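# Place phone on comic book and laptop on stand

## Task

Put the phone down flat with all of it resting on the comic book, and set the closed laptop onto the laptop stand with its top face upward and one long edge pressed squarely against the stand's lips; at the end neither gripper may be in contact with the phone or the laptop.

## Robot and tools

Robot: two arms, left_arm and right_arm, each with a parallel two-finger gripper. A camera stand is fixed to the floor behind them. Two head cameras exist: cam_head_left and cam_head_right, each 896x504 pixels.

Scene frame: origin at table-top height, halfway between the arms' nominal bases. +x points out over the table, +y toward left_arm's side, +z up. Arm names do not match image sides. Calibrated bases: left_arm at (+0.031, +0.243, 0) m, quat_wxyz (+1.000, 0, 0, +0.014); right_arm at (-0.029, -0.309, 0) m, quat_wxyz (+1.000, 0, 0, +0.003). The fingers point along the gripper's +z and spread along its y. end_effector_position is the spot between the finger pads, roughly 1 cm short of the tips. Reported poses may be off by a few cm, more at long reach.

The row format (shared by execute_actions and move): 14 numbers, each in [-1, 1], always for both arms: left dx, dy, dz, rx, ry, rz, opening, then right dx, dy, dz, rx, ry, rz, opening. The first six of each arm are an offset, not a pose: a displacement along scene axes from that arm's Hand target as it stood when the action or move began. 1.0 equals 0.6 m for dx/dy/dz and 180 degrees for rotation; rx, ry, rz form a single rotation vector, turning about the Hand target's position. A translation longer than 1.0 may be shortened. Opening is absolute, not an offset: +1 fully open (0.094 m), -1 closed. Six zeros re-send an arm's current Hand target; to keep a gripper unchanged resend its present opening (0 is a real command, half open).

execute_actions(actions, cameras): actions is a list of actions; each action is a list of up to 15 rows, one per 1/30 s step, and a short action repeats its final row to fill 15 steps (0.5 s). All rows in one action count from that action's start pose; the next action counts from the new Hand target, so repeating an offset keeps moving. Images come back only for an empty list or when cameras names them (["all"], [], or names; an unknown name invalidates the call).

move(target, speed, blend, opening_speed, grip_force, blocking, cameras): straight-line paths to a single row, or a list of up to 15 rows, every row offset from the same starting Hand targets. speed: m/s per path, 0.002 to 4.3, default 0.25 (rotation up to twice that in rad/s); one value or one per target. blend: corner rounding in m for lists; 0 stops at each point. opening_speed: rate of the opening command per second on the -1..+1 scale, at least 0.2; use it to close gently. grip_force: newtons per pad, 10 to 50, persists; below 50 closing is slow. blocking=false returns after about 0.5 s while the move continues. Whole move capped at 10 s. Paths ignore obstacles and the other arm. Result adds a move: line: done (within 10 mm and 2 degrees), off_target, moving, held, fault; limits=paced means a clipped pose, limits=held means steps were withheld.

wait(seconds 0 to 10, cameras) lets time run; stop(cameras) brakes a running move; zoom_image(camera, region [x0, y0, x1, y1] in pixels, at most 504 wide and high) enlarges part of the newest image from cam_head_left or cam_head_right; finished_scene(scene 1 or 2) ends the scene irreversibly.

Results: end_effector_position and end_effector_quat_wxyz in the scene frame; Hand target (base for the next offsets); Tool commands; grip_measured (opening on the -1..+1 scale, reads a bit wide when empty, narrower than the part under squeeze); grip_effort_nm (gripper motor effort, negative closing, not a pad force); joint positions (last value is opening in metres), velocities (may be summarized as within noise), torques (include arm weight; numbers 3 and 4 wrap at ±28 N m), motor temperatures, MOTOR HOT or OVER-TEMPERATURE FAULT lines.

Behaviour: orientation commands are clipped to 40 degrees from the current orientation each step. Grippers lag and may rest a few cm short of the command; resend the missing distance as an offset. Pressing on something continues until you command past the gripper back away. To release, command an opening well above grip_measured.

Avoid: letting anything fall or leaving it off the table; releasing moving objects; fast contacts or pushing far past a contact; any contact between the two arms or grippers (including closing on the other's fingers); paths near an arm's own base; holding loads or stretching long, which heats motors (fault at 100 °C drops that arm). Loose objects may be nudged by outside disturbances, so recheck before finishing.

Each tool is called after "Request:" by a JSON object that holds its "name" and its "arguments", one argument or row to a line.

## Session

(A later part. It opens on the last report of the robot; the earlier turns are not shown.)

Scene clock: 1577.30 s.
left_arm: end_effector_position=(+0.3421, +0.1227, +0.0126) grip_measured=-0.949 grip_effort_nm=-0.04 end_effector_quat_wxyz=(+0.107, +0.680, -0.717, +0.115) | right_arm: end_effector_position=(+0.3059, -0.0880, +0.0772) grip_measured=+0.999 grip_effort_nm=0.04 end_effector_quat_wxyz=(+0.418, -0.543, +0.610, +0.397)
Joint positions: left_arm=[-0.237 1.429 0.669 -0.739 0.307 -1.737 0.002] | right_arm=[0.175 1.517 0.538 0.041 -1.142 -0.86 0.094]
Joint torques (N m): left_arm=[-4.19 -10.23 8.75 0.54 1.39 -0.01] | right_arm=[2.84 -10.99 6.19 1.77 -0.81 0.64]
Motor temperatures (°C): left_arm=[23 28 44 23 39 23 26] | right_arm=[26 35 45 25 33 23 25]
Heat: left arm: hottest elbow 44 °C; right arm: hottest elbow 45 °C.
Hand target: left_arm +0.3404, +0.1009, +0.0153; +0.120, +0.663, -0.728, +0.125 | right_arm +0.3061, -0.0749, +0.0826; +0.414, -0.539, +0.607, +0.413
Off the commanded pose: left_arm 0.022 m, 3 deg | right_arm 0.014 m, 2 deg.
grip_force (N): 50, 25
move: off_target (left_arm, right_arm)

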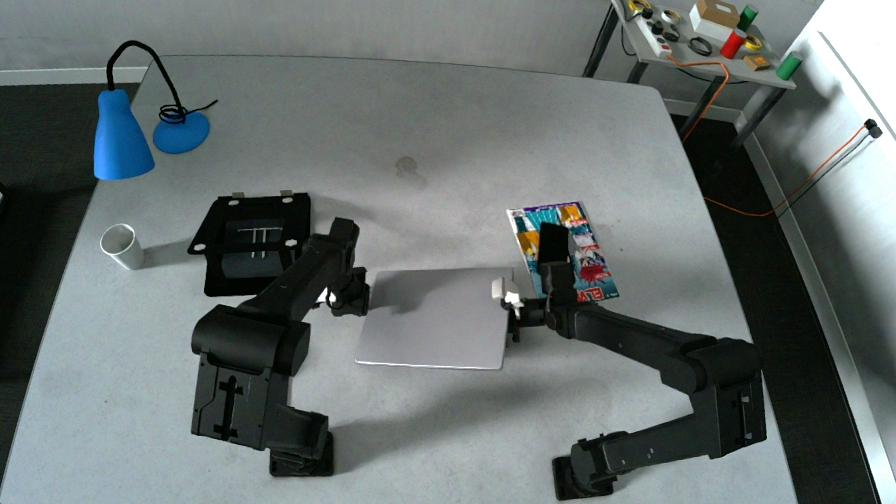

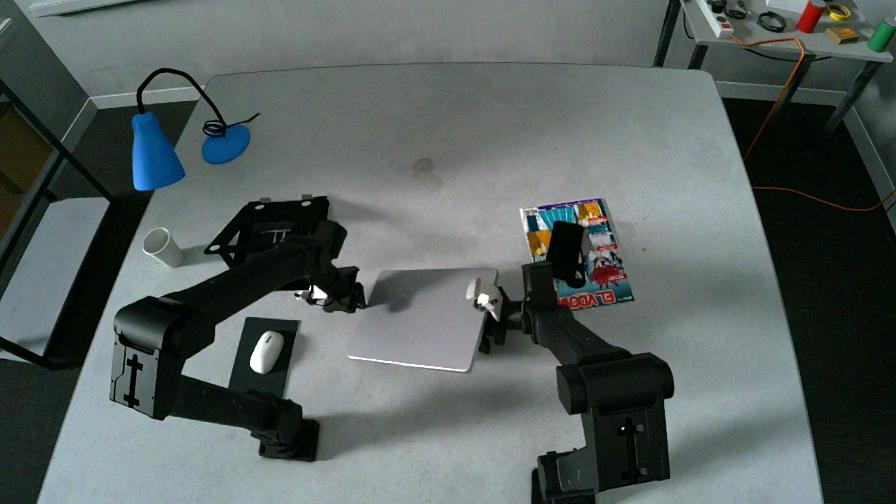

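Request:
{"name": "move", "arguments": {
  "target": [
    [0.0,-0.05,0.008,0,0,0,-0.95, 0.0,0.02,0.01,0,0,0,1.0],
    [0.1,-0.05,0.008,0,0,0,-0.95, 0.1,0.02,0.01,0,0,0,1.0]
  ],
  "speed": 0.05,
  "blend": [0.01,0],
  "cameras": ["all"]
}}

Request:
{"name": "zoom_image", "arguments": {
  "camera": "cam_head_left",
  "region": [320, 220, 560, 400]
}}

Request:
{"name": "zoom_image", "arguments": {
  "camera": "cam_head_right",
  "region": [320, 220, 560, 400]
}}

Scene clock: 1677.43 s.
left_arm: end_effector_position=(+0.3701, +0.1124, +0.0115) grip_measured=-0.949 grip_effort_nm=-0.04 end_effector_quat_wxyz=(+0.112, +0.693, -0.707, +0.087) | right_arm: end_effector_position=(+0.3418, -0.0851, +0.0782) grip_measured=+0.999 grip_effort_nm=0.04 end_effector_quat_wxyz=(+0.424, -0.543, +0.605, +0.398)
Joint positions: left_arm=[-0.26 1.527 0.78 -0.795 0.283 -1.787 0.002] | right_arm=[0.163 1.595 0.634 0.026 -1.157 -0.871 0.094]
Joint torques (N m): left_arm=[-6.65 -8.59 14.37 1.31 2.24 0.03] | right_arm=[3.43 -10.29 11.28 0.24 -0.33 0.82]
Motor temperatures (°C): left_arm=[23 28 42 23 36 23 26] | right_arm=[26 34 40 25 28 24 25]
Heat: left arm: hottest elbow 42 °C; right arm: hottest elbow 40 °C.
Hand target: left_arm +0.4002, +0.0708, +0.0199; +0.121, +0.663, -0.728, +0.125 | right_arm +0.3660, -0.0629, +0.0885; +0.414, -0.538, +0.607, +0.413
Off the commanded pose: left_arm 0.052 m, 6 deg | right_arm 0.035 m, 2 deg.
grip_force (N): 50, 25
move: off_target (left_arm, right_arm)

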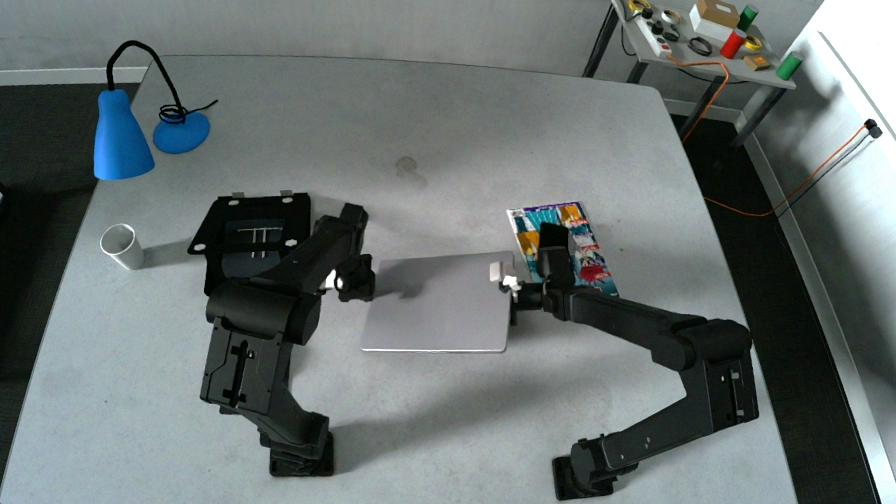

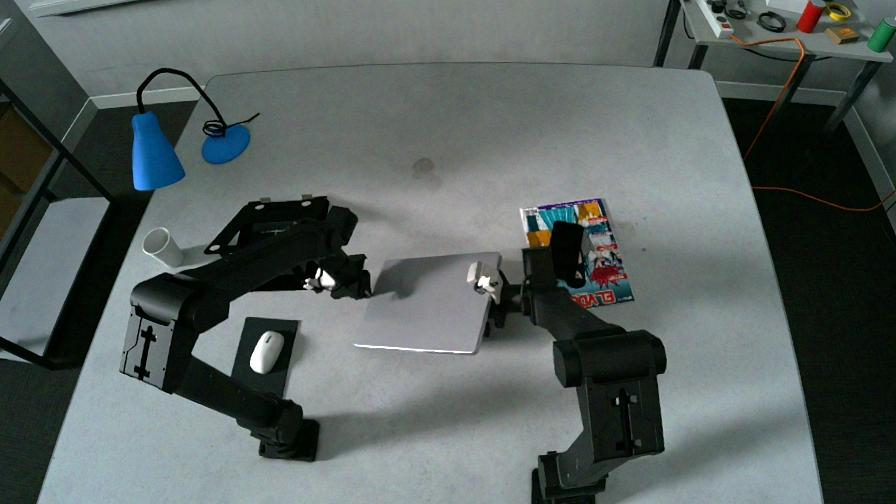

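Scaled by 2.100.

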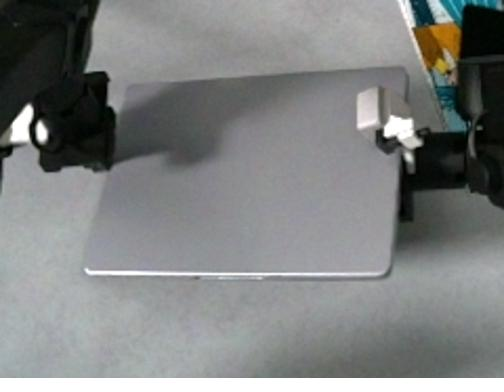

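Scaled by 2.100.

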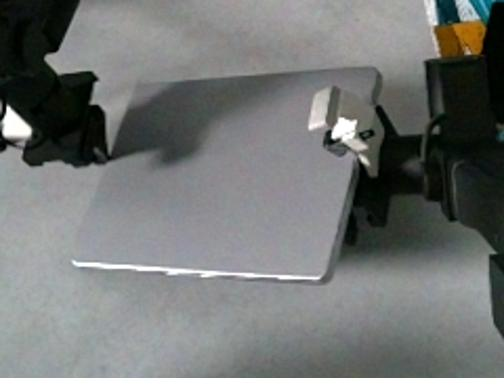

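Request:
{"name": "move", "arguments": {
  "target": [0.1, 0, 0, 0, 0, 0, -0.95, 0.1, 0, 0.005, 0, 0, 0, 1],
  "speed": 0.06,
  "cameras": ["all"]
}}

Scene clock: 1701.23 s.
left_arm: end_effector_position=(+0.4340, +0.1087, +0.0123) grip_measured=-0.949 grip_effort_nm=-0.04 end_effector_quat_wxyz=(+0.112, +0.690, -0.710, +0.092) | right_arm: end_effector_position=(+0.4048, -0.0869, +0.0805) grip_measured=+0.999 grip_effort_nm=0.04 end_effector_quat_wxyz=(+0.425, -0.543, +0.607, +0.395)
Joint positions: left_arm=[-0.231 1.665 0.957 -0.835 0.29 -1.749 0.002] | right_arm=[0.135 1.71 0.819 -0.093 -1.167 -0.924 0.094]
Joint torques (N m): left_arm=[-5.54 -11.93 14.43 0.99 2.12 0.03] | right_arm=[3.43 -13.27 11.43 0.21 -0.56 0.8]
Heat: left arm: hottest elbow 46 °C; right arm: hottest elbow 43 °C.
Hand target: left_arm +0.4602, +0.0709, +0.0200; +0.121, +0.663, -0.728, +0.125 | right_arm +0.4261, -0.0630, +0.0916; +0.414, -0.538, +0.607, +0.413
Off the commanded pose: left_arm 0.047 m, 5 deg | right_arm 0.034 m, 2 deg.
grip_force (N): 50, 25
move: off_target (left_arm, right_arm)

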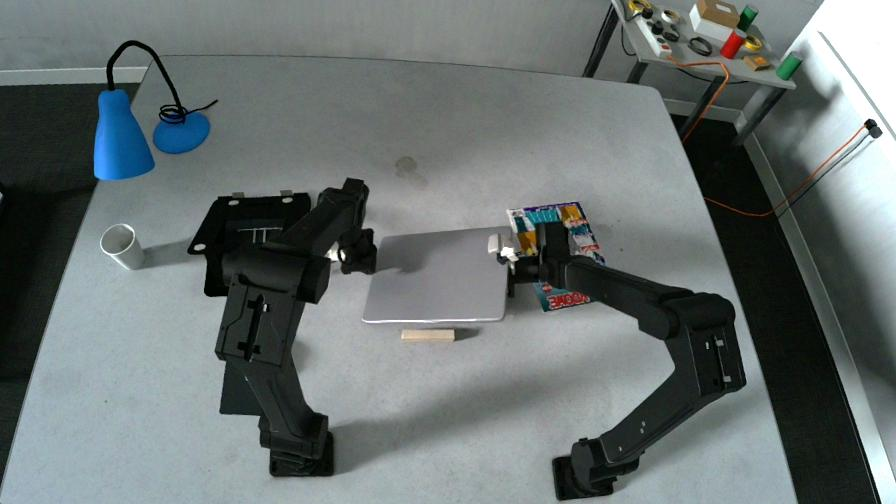

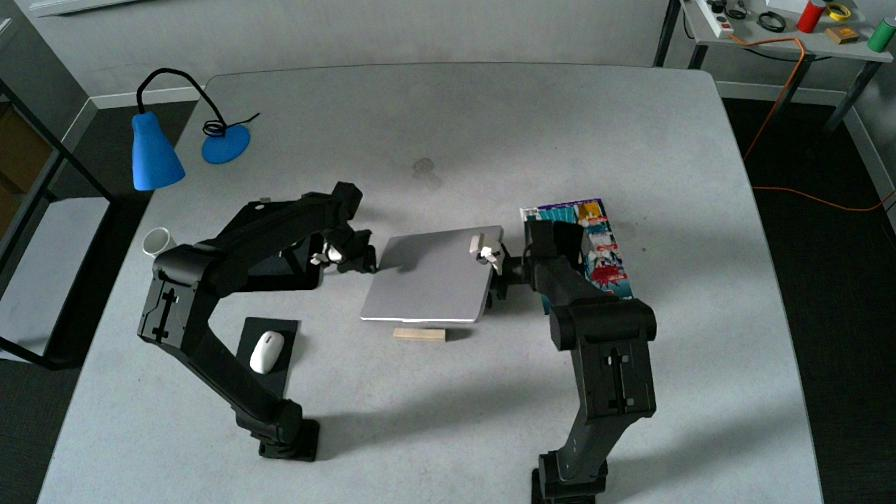

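Request:
{"name": "zoom_image", "arguments": {
  "camera": "cam_head_left",
  "region": [340, 200, 620, 360]
}}

Request:
{"name": "execute_actions", "arguments": {
  "actions": []
}}

Scaled by 1.800.

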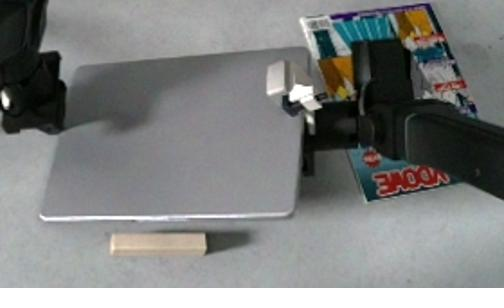

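Scene clock: 1704.00 s.
left_arm: end_effector_position=(+0.4340, +0.1087, +0.0123) grip_measured=-0.949 grip_effort_nm=-0.04 end_effector_quat_wxyz=(+0.112, +0.690, -0.710, +0.092) | right_arm: end_effector_position=(+0.4048, -0.0869, +0.0805) grip_measured=+0.999 grip_effort_nm=0.04 end_effector_quat_wxyz=(+0.425, -0.543, +0.607, +0.395)
Joint positions: left_arm=[-0.231 1.665 0.957 -0.835 0.29 -1.749 0.002] | right_arm=[0.135 1.71 0.819 -0.093 -1.167 -0.925 0.094]
Joint velocities: within noise
Joint torques (N m): left_arm=[-5.48 -11.63 14.42 0.98 2.07 0.04] | right_arm=[3.49 -13.16 11.44 0.35 -0.55 0.81]
Motor temperatures (°C): left_arm=[23 28 45 23 40 23 26] | right_arm=[26 35 43 25 27 24 25]
Heat: left arm: hottest elbow 45 °C; right arm: hottest elbow 43 °C.
Hand target: left_arm +0.4602, +0.0709, +0.0200; +0.121, +0.663, -0.728, +0.125 | right_arm +0.4261, -0.0630, +0.0916; +0.414, -0.538, +0.607, +0.412
Tool commands: left_gripper/opening=-0.95 right_gripper/opening=+1.0
Off the commanded pose: left_arm 0.047 m, 5 deg | right_arm 0.034 m, 2 deg.
grip_force (N): 50, 25

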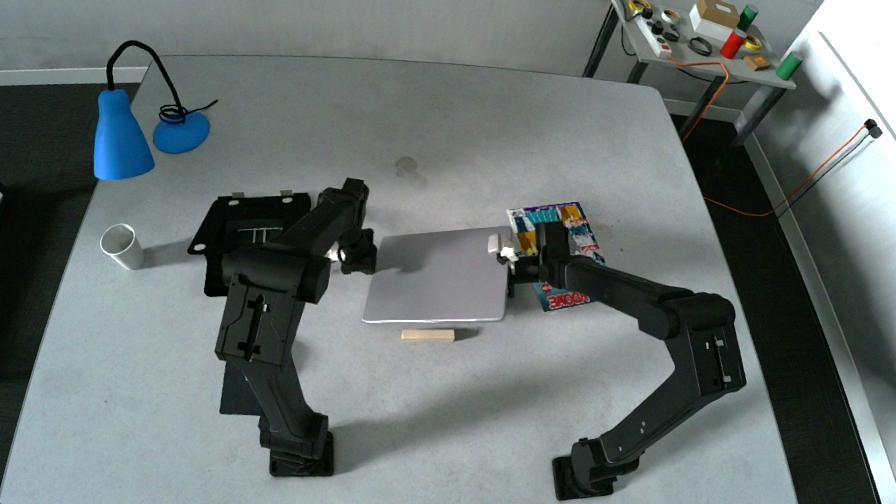

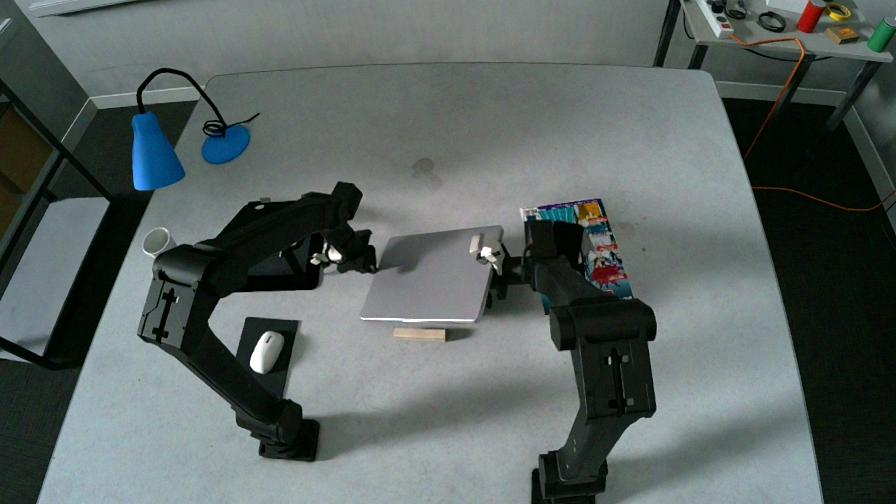

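Request:
{"name": "move", "arguments": {
  "target": [0.2, 0, 0, 0, 0, 0, -0.95, 0.2, 0, 0.005, 0, 0, 0, 1],
  "speed": 0.07,
  "cameras": ["all"]
}}

Scene clock: 1717.37 s.
left_arm: end_effector_position=(+0.5575, +0.1058, +0.0143) grip_measured=-0.949 grip_effort_nm=-0.04 end_effector_quat_wxyz=(+0.117, +0.686, -0.711, +0.100) | right_arm: end_effector_position=(+0.5286, -0.0893, +0.0798) grip_measured=+0.999 grip_effort_nm=0.04 end_effector_quat_wxyz=(+0.425, -0.545, +0.608, +0.392)
Joint positions: left_arm=[-0.185 1.925 1.349 -0.976 0.308 -1.694 0.002] | right_arm=[0.1 1.948 1.215 -0.324 -1.18 -1.008 0.094]
Joint torques (N m): left_arm=[-4.72 -16.91 14.9 0.72 1.48 0.07] | right_arm=[3.37 -18.61 12.21 0.12 -0.82 0.87]
Heat: left arm: hottest elbow 45 °C; right arm: hottest elbow 45 °C.
Hand target: left_arm +0.5802, +0.0709, +0.0200; +0.121, +0.663, -0.728, +0.125 | right_arm +0.5462, -0.0630, +0.0947; +0.414, -0.539, +0.607, +0.412
Off the commanded pose: left_arm 0.042 m, 4 deg | right_arm 0.035 m, 3 deg.
grip_force (N): 50, 25
move: off_target (left_arm, right_arm)

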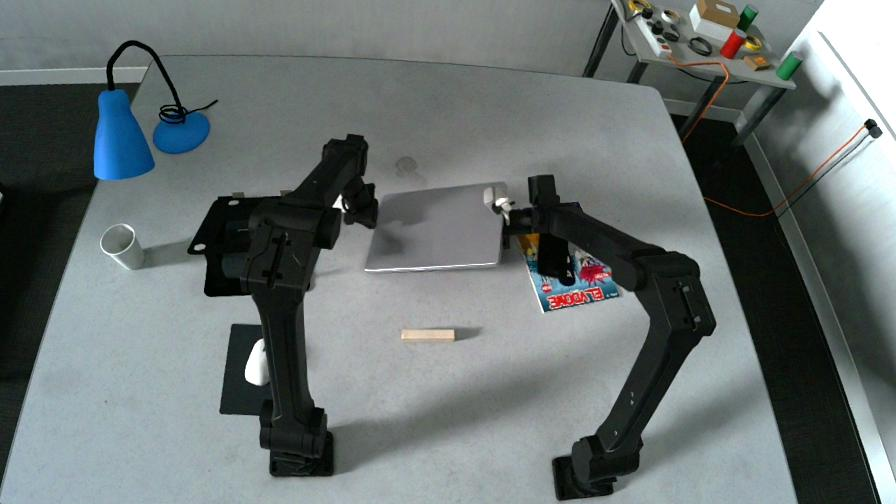

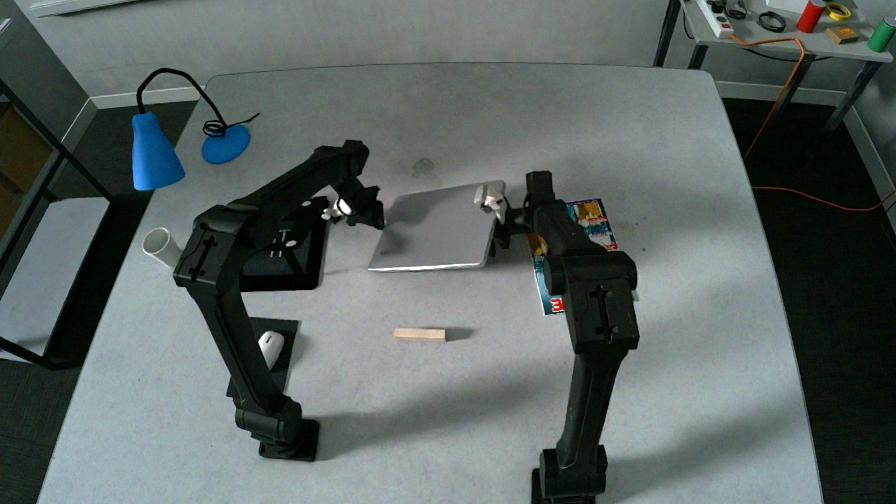

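Request:
{"name": "zoom_image", "arguments": {
  "camera": "cam_head_left",
  "region": [330, 130, 560, 290]
}}

Request:
{"name": "zoom_image", "arguments": {
  "camera": "cam_head_right",
  "region": [320, 130, 560, 290]
}}

Scaled by 2.191.

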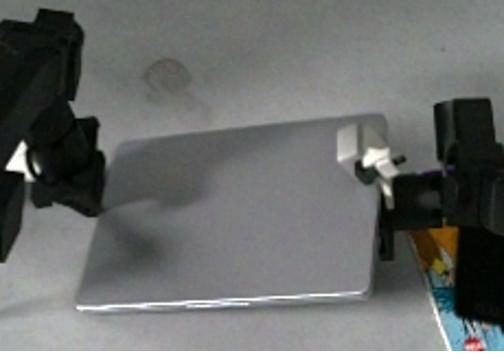

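Scaled by 2.100.

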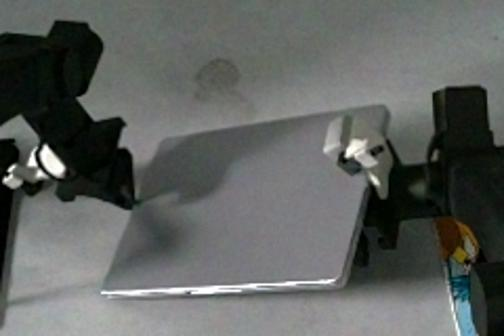

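Request:
{"name": "move", "arguments": {
  "target": [0, 0.033, 0, 0, 0, 0, -0.95, 0, -0.033, 0.05, 0, 0, 0, 1],
  "speed": 0.05,
  "cameras": ["all"]
}}

Scene clock: 1801.10 s.
left_arm: end_effector_position=(+0.5580, +0.1073, +0.0143) grip_measured=-0.949 grip_effort_nm=-0.04 end_effector_quat_wxyz=(-0.122, -0.676, +0.719, -0.107) | right_arm: end_effector_position=(+0.5236, -0.0916, +0.0828) grip_measured=+0.999 grip_effort_nm=0.04 end_effector_quat_wxyz=(+0.406, -0.551, +0.610, +0.400)
Joint positions: left_arm=[-0.177 1.927 1.349 -0.976 0.326 -1.659 0.002] | right_arm=[0.097 1.948 1.249 -0.47 -1.18 -1.096 0.094]
Joint torques (N m): left_arm=[-2.43 -17.14 14.64 0.34 0.85 0.07] | right_arm=[1.03 -23 12.07 -0.17 -1.46 0.88]
Motor temperatures (°C): left_arm=[23 30 46 23 38 23 26] | right_arm=[26 36 55 25 28 25 24]
Heat: left arm: hottest elbow 46 °C; right arm: hottest elbow 55 °C.
Hand target: left_arm +0.5802, +0.0907, +0.0200; +0.121, +0.663, -0.728, +0.125 | right_arm +0.5461, -0.0827, +0.1247; +0.414, -0.538, +0.607, +0.412
Off the commanded pose: left_arm 0.028 m, 3 deg | right_arm 0.048 m, 2 deg.
grip_force (N): 50, 25
move: off_target (left_arm, right_arm)

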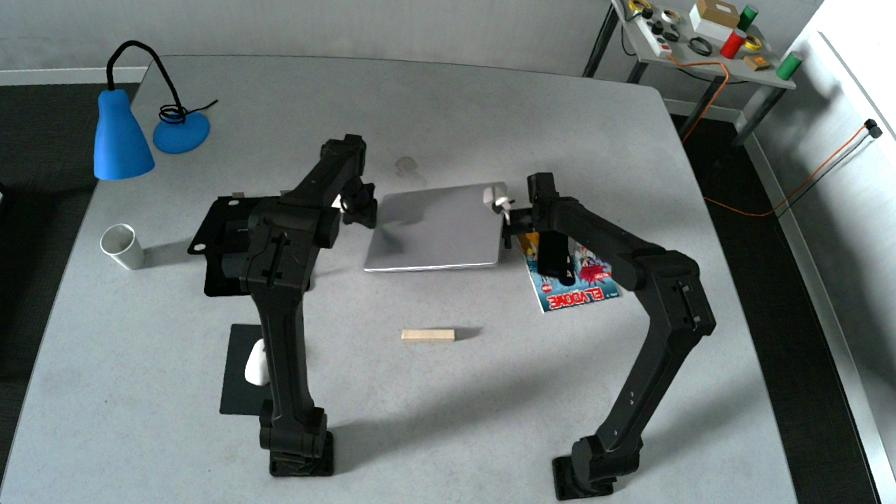

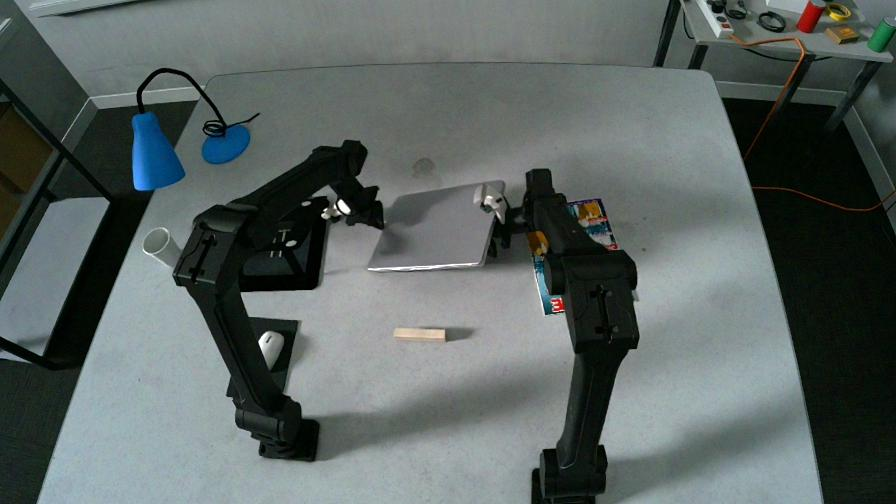

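Request:
{"name": "move", "arguments": {
  "target": [0, 0, 0, 0, 0, 0, -0.95, 0, 0, 0.06, 0, 0, 0, 1],
  "speed": 0.06
}}

Scene clock: 1820.83 s.
left_arm: end_effector_position=(+0.5605, +0.1058, +0.0146) grip_measured=-0.949 grip_effort_nm=-0.04 end_effector_quat_wxyz=(-0.125, -0.675, +0.719, -0.110) | right_arm: end_effector_position=(+0.5204, -0.0918, +0.0919) grip_measured=+0.999 grip_effort_nm=0.04 end_effector_quat_wxyz=(+0.389, -0.544, +0.619, +0.413)
Joint positions: left_arm=[-0.176 1.932 1.357 -0.976 0.334 -1.658 0.002] | right_arm=[0.097 1.938 1.272 -0.563 -1.182 -1.109 0.094]
Joint torques (N m): left_arm=[-3.25 -17.44 13.93 0.62 0.54 0.04] | right_arm=[0.97 -26.34 12.6 -0.36 -1.51 0.87]
Motor temperatures (°C): left_arm=[23 29 47 23 36 23 26] | right_arm=[26 37 55 25 30 25 24]
Heat: left arm: hottest elbow 47 °C; right arm: hottest elbow 55 °C.
Hand target: left_arm +0.5803, +0.0907, +0.0201; +0.121, +0.663, -0.728, +0.125 | right_arm +0.5461, -0.0827, +0.1606; +0.414, -0.539, +0.607, +0.412
Off the commanded pose: left_arm 0.025 m, 2 deg | right_arm 0.074 m, 3 deg.
grip_force (N): 50, 25
move: off_target (left_arm, right_arm)

Request:
{"name": "move", "arguments": {
  "target": [
    [-0.034, 0.082, 0.333, 0, 0, 0, -0.95, 0, 0, 0, 0, 0, 0, 1],
    [-0.30, 0.0155, 0.433, 0.310, -0.394, -0.422, 0.3, 0, 0, 0, 0, 0, 0, 1],
    [-0.367, -0.101, 0.30, 0.636, -0.360, -0.673, 0.3, 0, 0, 0, 0, 0, 0, 1]
  ],
  "speed": [0.15, 0.4, 0.4],
  "blend": [0.03, 0.03, 0],
  "cameras": ["all"]
}}

Scene clock: 1881.57 s.
left_arm: end_effector_position=(+0.3636, +0.0333, +0.2040) grip_measured=+0.298 grip_effort_nm=0.13 end_effector_quat_wxyz=(+0.601, +0.449, +0.586, +0.308) | right_arm: end_effector_position=(+0.5193, -0.0918, +0.0922) grip_measured=+0.999 grip_effort_nm=0.04 end_effector_quat_wxyz=(+0.387, -0.542, +0.620, +0.415)
Joint positions: left_arm=[-0.859 1.051 0.284 0.655 -0.648 1.06 0.061] | right_arm=[0.097 1.937 1.272 -0.571 -1.184 -1.11 0.094]
Joint torques (N m): left_arm=[-2.02 -4.6 8.17 2.59 0.05 0.01] | right_arm=[1.03 -26.23 12.62 -0.2 -1.46 0.87]
Motor temperatures (°C): left_arm=[22 29 47 23 33 23 26] | right_arm=[26 45 57 25 32 25 24]
Heat: left arm: hottest elbow 47 °C; right arm: hottest elbow 57 °C.
Hand target: left_arm +0.3600, +0.0301, +0.2001; +0.603, +0.455, +0.580, +0.306 | right_arm +0.5461, -0.0827, +0.1606; +0.414, -0.539, +0.607, +0.412
Off the commanded pose: left_arm 0.006 m, 1 deg | right_arm 0.074 m, 3 deg.
grip_force (N): 50, 25
move: off_target (right_arm); blend cut to 0 m at target 2

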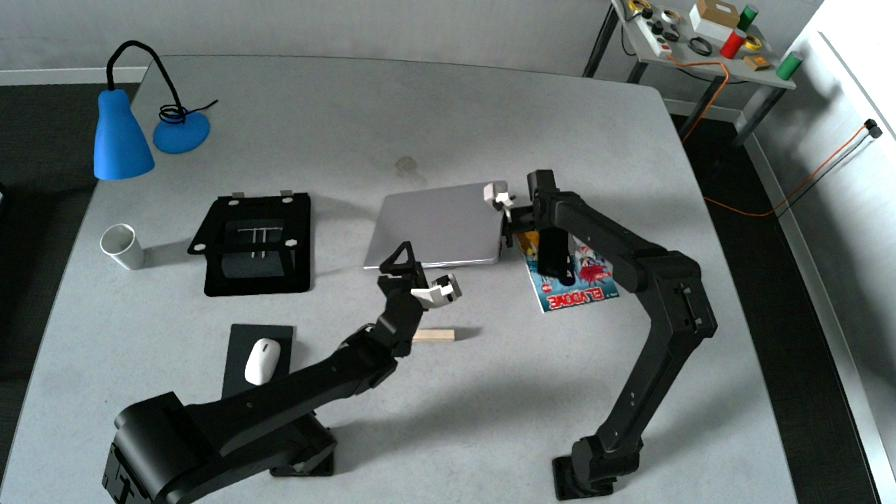

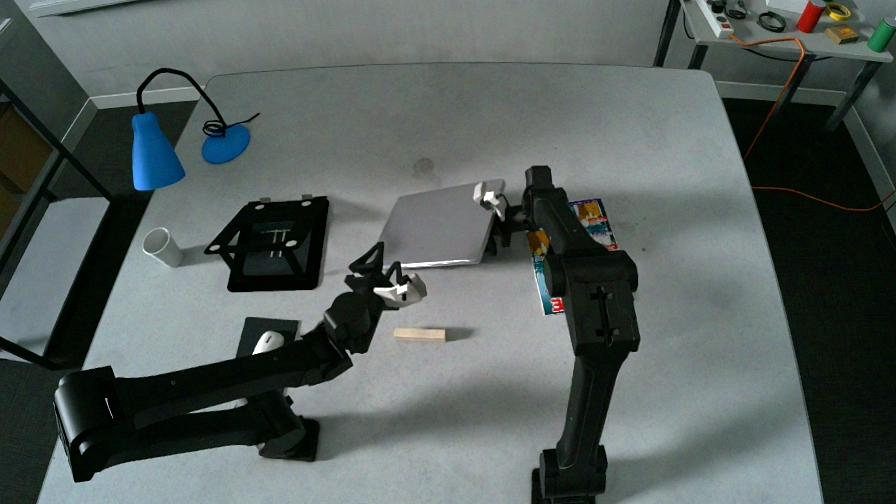

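Request:
{"name": "zoom_image", "arguments": {
  "camera": "cam_head_left",
  "region": [340, 160, 560, 340]
}}

Request:
{"name": "zoom_image", "arguments": {
  "camera": "cam_head_right",
  "region": [320, 160, 540, 340]
}}

Scaled by 2.291.

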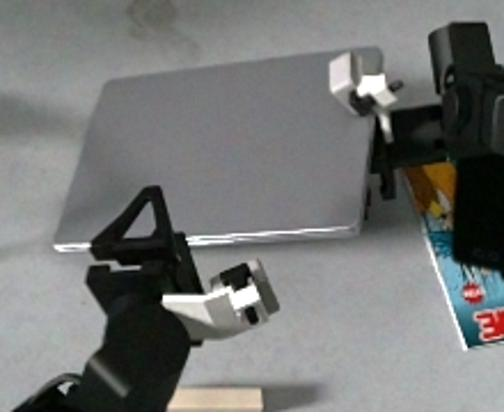

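Scaled by 2.291.

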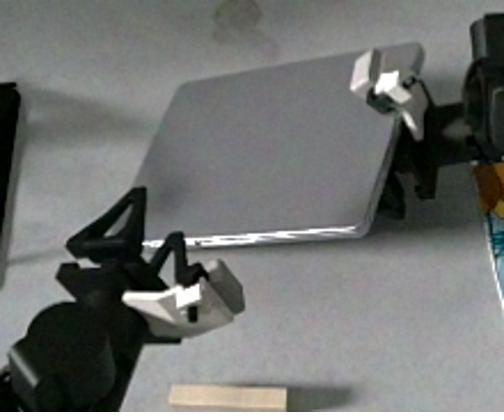

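Request:
{"name": "move", "arguments": {
  "target": [0.0167, -0.045, -0.2033, -0.008, -0.0095, -0.0096, 0.3, 0, 0, 0, 0, 0, 0, 1],
  "speed": 0.15,
  "cameras": ["all"]
}}

Request:
{"name": "zoom_image", "arguments": {
  "camera": "cam_head_left",
  "region": [340, 180, 540, 340]
}}

Request:
{"name": "zoom_image", "arguments": {
  "camera": "cam_head_right",
  "region": [330, 180, 530, 340]
}}

Scene clock: 1904.60 s.
left_arm: end_effector_position=(+0.3684, +0.0143, +0.0783) grip_measured=+0.298 grip_effort_nm=0.12 end_effector_quat_wxyz=(+0.613, +0.451, +0.574, +0.302) | right_arm: end_effector_position=(+0.5193, -0.0918, +0.0922) grip_measured=+0.999 grip_effort_nm=0.04 end_effector_quat_wxyz=(+0.387, -0.542, +0.620, +0.415)
Joint positions: left_arm=[-0.881 1.839 0.252 1.505 -0.643 1.075 0.061] | right_arm=[0.097 1.937 1.272 -0.571 -1.184 -1.11 0.094]
Joint torques (N m): left_arm=[-2.32 -8.88 3.47 2.14 0.12 -0.08] | right_arm=[1.14 -26.23 12.62 -0.23 -1.46 0.87]
Motor temperatures (°C): left_arm=[22 28 44 24 33 23 26] | right_arm=[26 47 57 25 33 25 24]
Heat: left arm: hottest elbow 44 °C; right arm: hottest elbow 57 °C.
Hand target: left_arm +0.3700, +0.0031, +0.0780; +0.621, +0.451, +0.568, +0.296 | right_arm +0.5461, -0.0827, +0.1606; +0.414, -0.539, +0.607, +0.412
Off the commanded pose: left_arm 0.011 m, 1 deg | right_arm 0.074 m, 3 deg.
grip_force (N): 50, 25
move: off_target (left_arm, right_arm)

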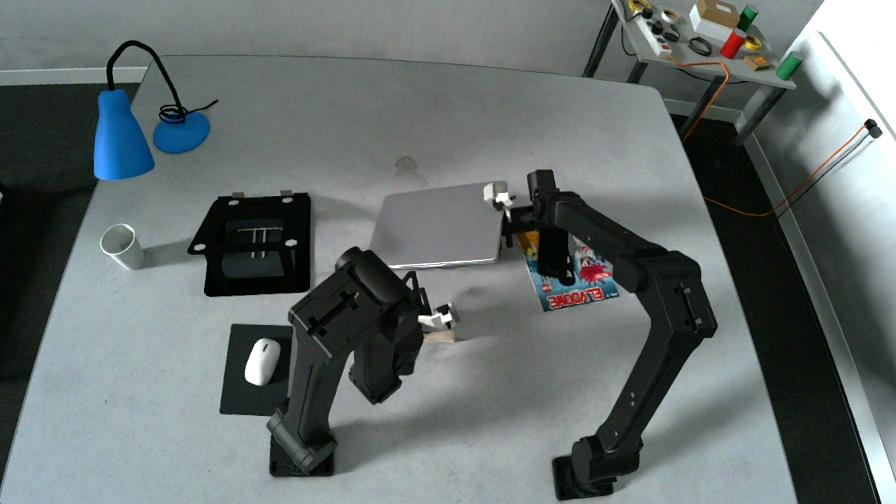

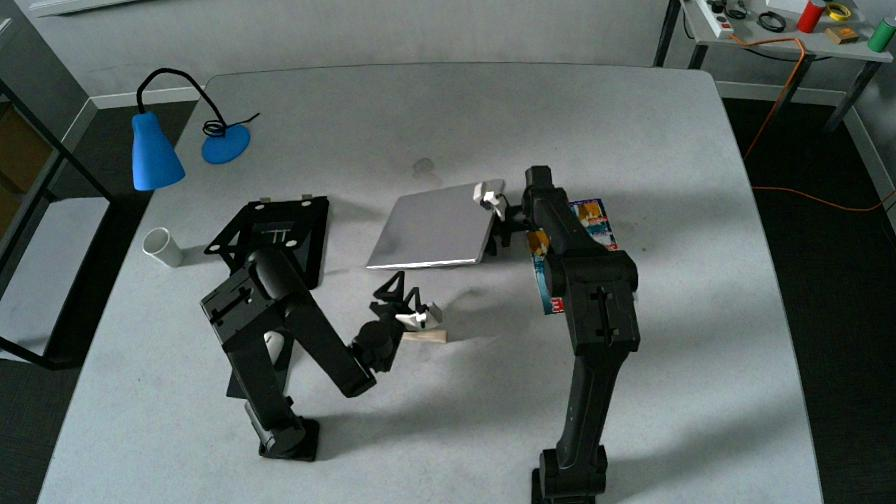

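Scaled by 2.520.

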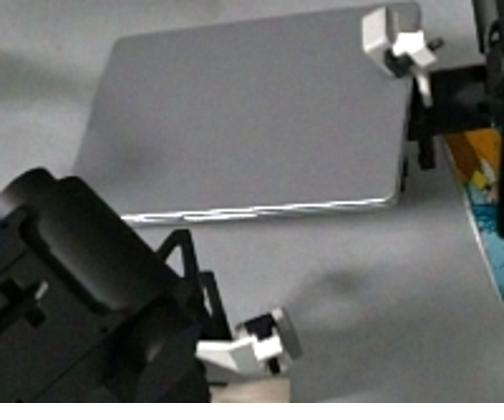

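Scaled by 2.520.

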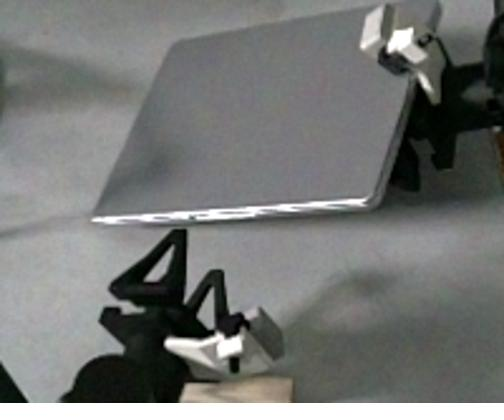

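Request:
{"name": "move", "arguments": {
  "target": [0.1575, -0.0413, 0, 0, 0, 0, 0.3, 0, 0, 0, 0, 0, 0, 1],
  "speed": 0.1,
  "cameras": ["all"]
}}

Request:
{"name": "zoom_image", "arguments": {
  "camera": "cam_head_left",
  "region": [340, 180, 540, 340]
}}

Request:
{"name": "zoom_image", "arguments": {
  "camera": "cam_head_right",
  "region": [330, 180, 530, 340]
}}

Scene clock: 1924.10 s.
left_arm: end_effector_position=(+0.4529, -0.0197, +0.0775) grip_measured=+0.298 grip_effort_nm=0.13 end_effector_quat_wxyz=(+0.621, +0.454, +0.569, +0.291) | right_arm: end_effector_position=(+0.5193, -0.0918, +0.0922) grip_measured=+0.999 grip_effort_nm=0.04 end_effector_quat_wxyz=(+0.387, -0.542, +0.620, +0.415)
Joint positions: left_arm=[-0.747 1.882 0.47 1.345 -0.481 1.081 0.061] | right_arm=[0.097 1.937 1.272 -0.571 -1.184 -1.11 0.094]
Joint torques (N m): left_arm=[-0.21 -11.46 6.28 1.58 0.07 0.04] | right_arm=[0.97 -26.23 12.62 -0.21 -1.45 0.88]
Motor temperatures (°C): left_arm=[22 28 42 24 32 23 26] | right_arm=[26 48 57 25 33 25 24]
Heat: left arm: hottest elbow 42 °C; right arm: hottest elbow 57 °C.
Hand target: left_arm +0.4646, -0.0217, +0.0782; +0.621, +0.451, +0.568, +0.296 | right_arm +0.5461, -0.0827, +0.1606; +0.414, -0.539, +0.607, +0.412
Off the commanded pose: left_arm 0.012 m, 1 deg | right_arm 0.074 m, 3 deg.
grip_force (N): 50, 25
move: off_target (left_arm, right_arm)

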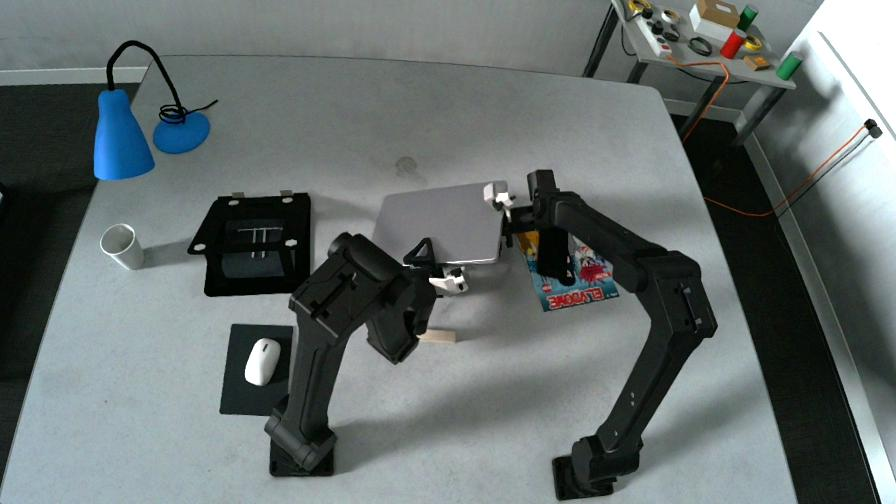

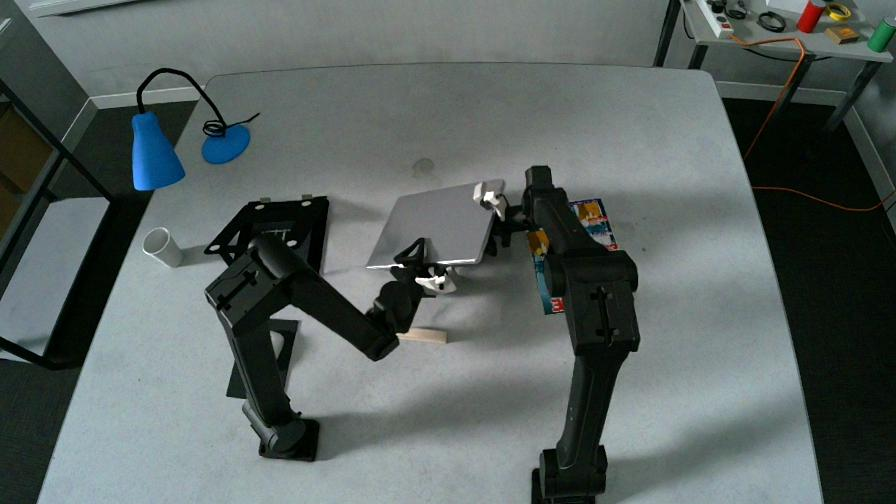

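Scaled by 2.520.

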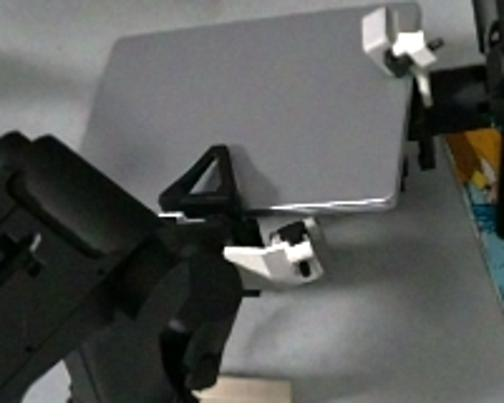

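Scaled by 2.520.

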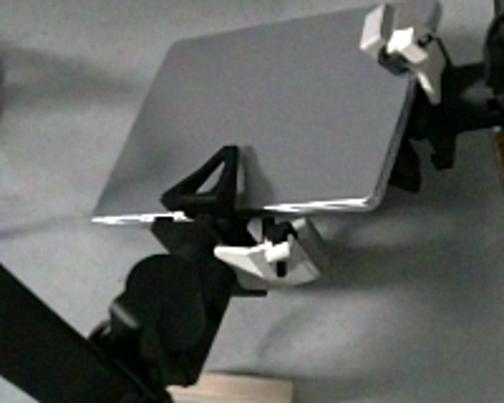

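Request:
{"name": "move", "arguments": {
  "target": [0, 0, 0, 0, 0, 0, -0.8, 0, 0, 0, 0, 0, 0, 1],
  "opening_speed": 0.5,
  "grip_force": [50, 50]
}}

Scene clock: 1931.33 s.
left_arm: end_effector_position=(+0.4547, -0.0177, +0.0844) grip_measured=-0.624 grip_effort_nm=-1.00 end_effector_quat_wxyz=(+0.631, +0.441, +0.569, +0.289) | right_arm: end_effector_position=(+0.5208, -0.0929, +0.0925) grip_measured=+0.999 grip_effort_nm=0.04 end_effector_quat_wxyz=(+0.391, -0.550, +0.615, +0.408)
Joint positions: left_arm=[-0.742 1.878 0.47 1.365 -0.484 1.07 0.018] | right_arm=[0.095 1.937 1.276 -0.576 -1.178 -1.133 0.094]
Joint torques (N m): left_arm=[-0.62 -12.1 6.26 0.75 0.17 0.13] | right_arm=[1.14 -26.17 12.62 -0.32 -1.68 1.02]
Motor temperatures (°C): left_arm=[22 28 42 24 32 23 26] | right_arm=[26 49 57 25 33 25 24]
Heat: left arm: hottest elbow 42 °C; right arm: hottest elbow 57 °C.
Hand target: left_arm +0.4646, -0.0216, +0.0780; +0.621, +0.451, +0.568, +0.296 | right_arm +0.5462, -0.0828, +0.1607; +0.414, -0.538, +0.607, +0.412
Off the commanded pose: left_arm 0.012 m, 2 deg | right_arm 0.073 m, 3 deg.
move: off_target (left_arm, right_arm)

Request:
{"name": "move", "arguments": {
  "target": [0, 0, 0.17, 0, 0, 0, -0.8, 0, 0, 0.117, 0, 0, 0, 1],
  "speed": 0.08,
  "cameras": ["all"]
}}

Scene clock: 1937.67 s.
left_arm: end_effector_position=(+0.4514, -0.0175, +0.1406) grip_measured=-0.626 grip_effort_nm=-1.01 end_effector_quat_wxyz=(+0.602, +0.457, +0.598, +0.264) | right_arm: end_effector_position=(+0.5138, -0.0952, +0.1398) grip_measured=+0.999 grip_effort_nm=0.04 end_effector_quat_wxyz=(+0.361, -0.515, +0.644, +0.435)
Joint positions: left_arm=[-0.741 1.544 0.47 0.923 -0.469 0.998 0.018] | right_arm=[0.091 1.863 1.313 -0.735 -1.185 -1.06 0.094]
Joint torques (N m): left_arm=[-0.62 -15.27 10.37 2.02 -0.57 0.79] | right_arm=[1.38 -27.4 15.09 0.2 -1.41 0.49]
Motor temperatures (°C): left_arm=[22 28 42 24 32 24 27] | right_arm=[26 48 57 25 34 26 24]
Heat: left arm: hottest elbow 42 °C; right arm: hottest elbow 57 °C.
Hand target: left_arm +0.4645, -0.0217, +0.1801; +0.621, +0.451, +0.568, +0.296 | right_arm +0.5462, -0.0827, +0.2309; +0.414, -0.539, +0.607, +0.412
Off the commanded pose: left_arm 0.042 m, 5 deg | right_arm 0.097 m, 8 deg.
move: off_target (left_arm, right_arm)

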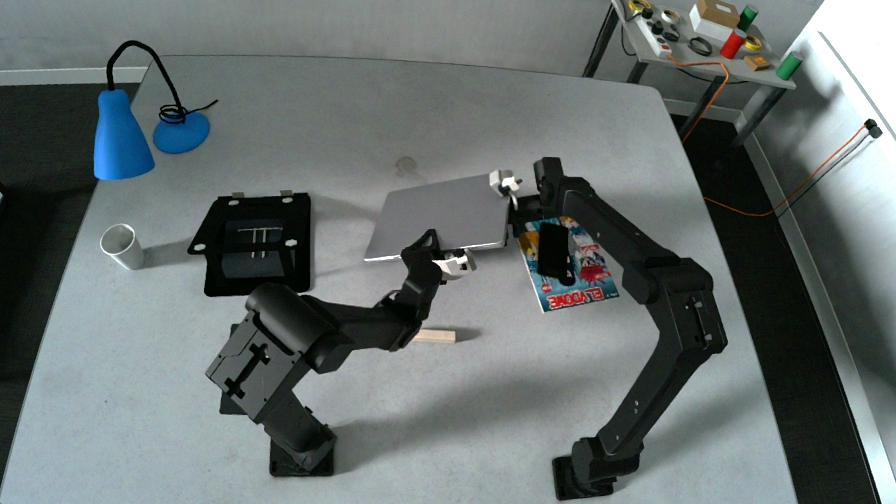

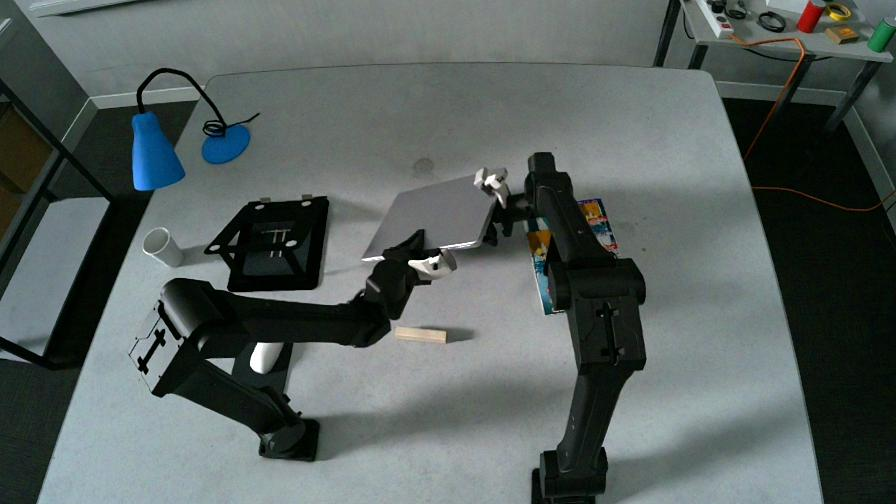

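Request:
{"name": "move", "arguments": {
  "target": [0, 0, 0.067, 0.149, 0.005, -0.017, -0.8, 0, 0, 0.0, 0.111, 0, 0, 1],
  "speed": 0.1,
  "cameras": ["all"]
}}

Request:
{"name": "zoom_image", "arguments": {
  "camera": "cam_head_left",
  "region": [340, 140, 560, 320]
}}

Request:
{"name": "zoom_image", "arguments": {
  "camera": "cam_head_right",
  "region": [320, 140, 540, 320]
}}

Scene clock: 1975.03 s.
left_arm: end_effector_position=(+0.4637, -0.0076, +0.2021) grip_measured=-0.619 grip_effort_nm=-1.01 end_effector_quat_wxyz=(+0.523, +0.551, +0.538, +0.364) | right_arm: end_effector_position=(+0.5277, -0.0796, +0.1792) grip_measured=+0.999 grip_effort_nm=0.03 end_effector_quat_wxyz=(+0.441, -0.465, +0.557, +0.528)
Joint positions: left_arm=[-0.716 1.322 0.56 0.548 -0.488 1.303 0.018] | right_arm=[0.096 1.882 1.178 0.221 -1.456 -0.3 0.094]
Joint torques (N m): left_arm=[-2.96 -11.75 12.16 0.88 0.52 1.59] | right_arm=[-0.09 -24.64 10.76 2.61 -0.15 0.51]
Motor temperatures (°C): left_arm=[22 28 43 24 31 25 28] | right_arm=[26 46 58 25 33 25 24]
Heat: left arm: hottest elbow 43 °C; right arm: hottest elbow 58 °C.
Hand target: left_arm +0.4645, -0.0216, +0.2203; +0.503, +0.600, +0.477, +0.400 | right_arm +0.5462, -0.0827, +0.2310; +0.501, -0.459, +0.526, +0.511
Off the commanded pose: left_arm 0.023 m, 10 deg | right_arm 0.055 m, 8 deg.
move: off_target (left_arm, right_arm)

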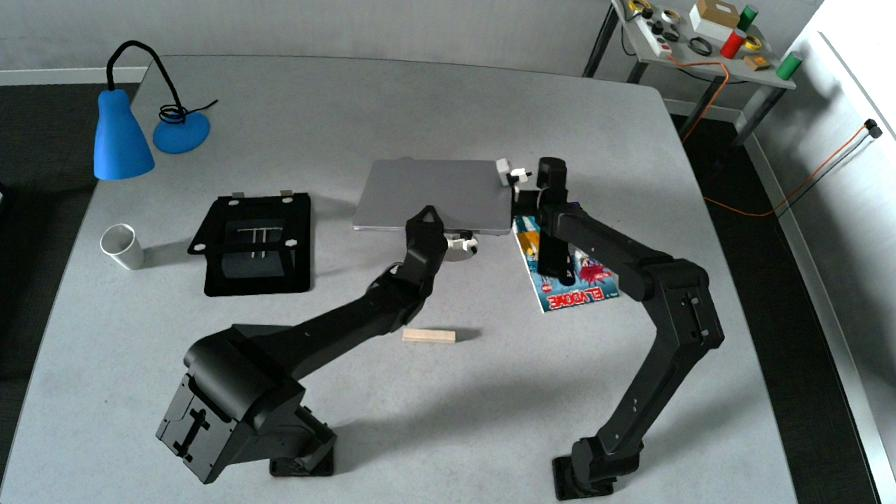

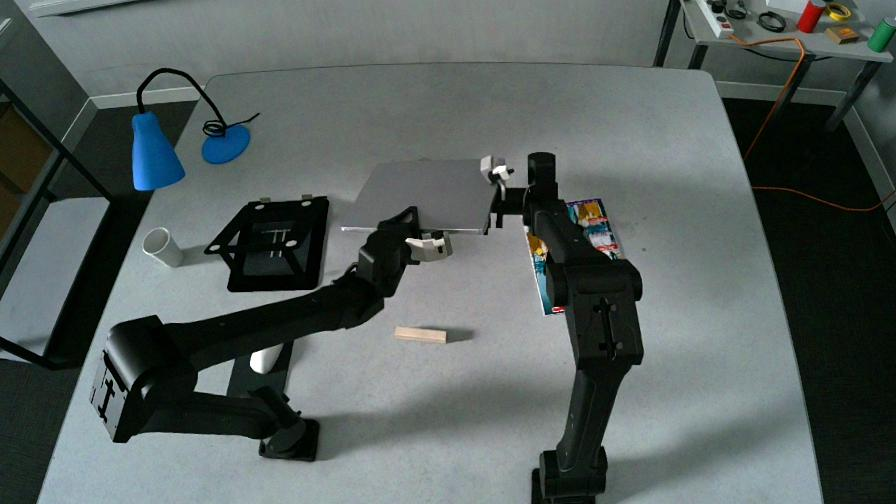

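Scaled by 2.291.

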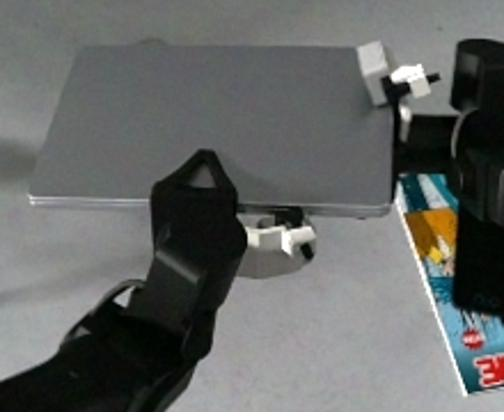

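Scaled by 2.291.

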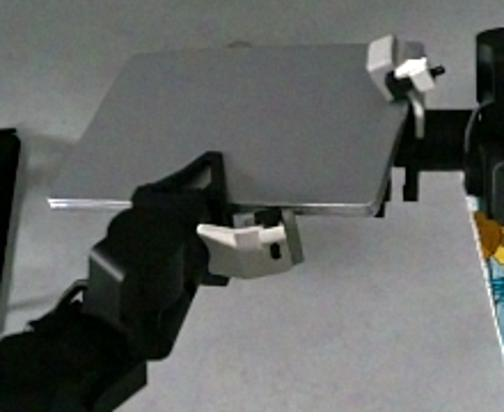

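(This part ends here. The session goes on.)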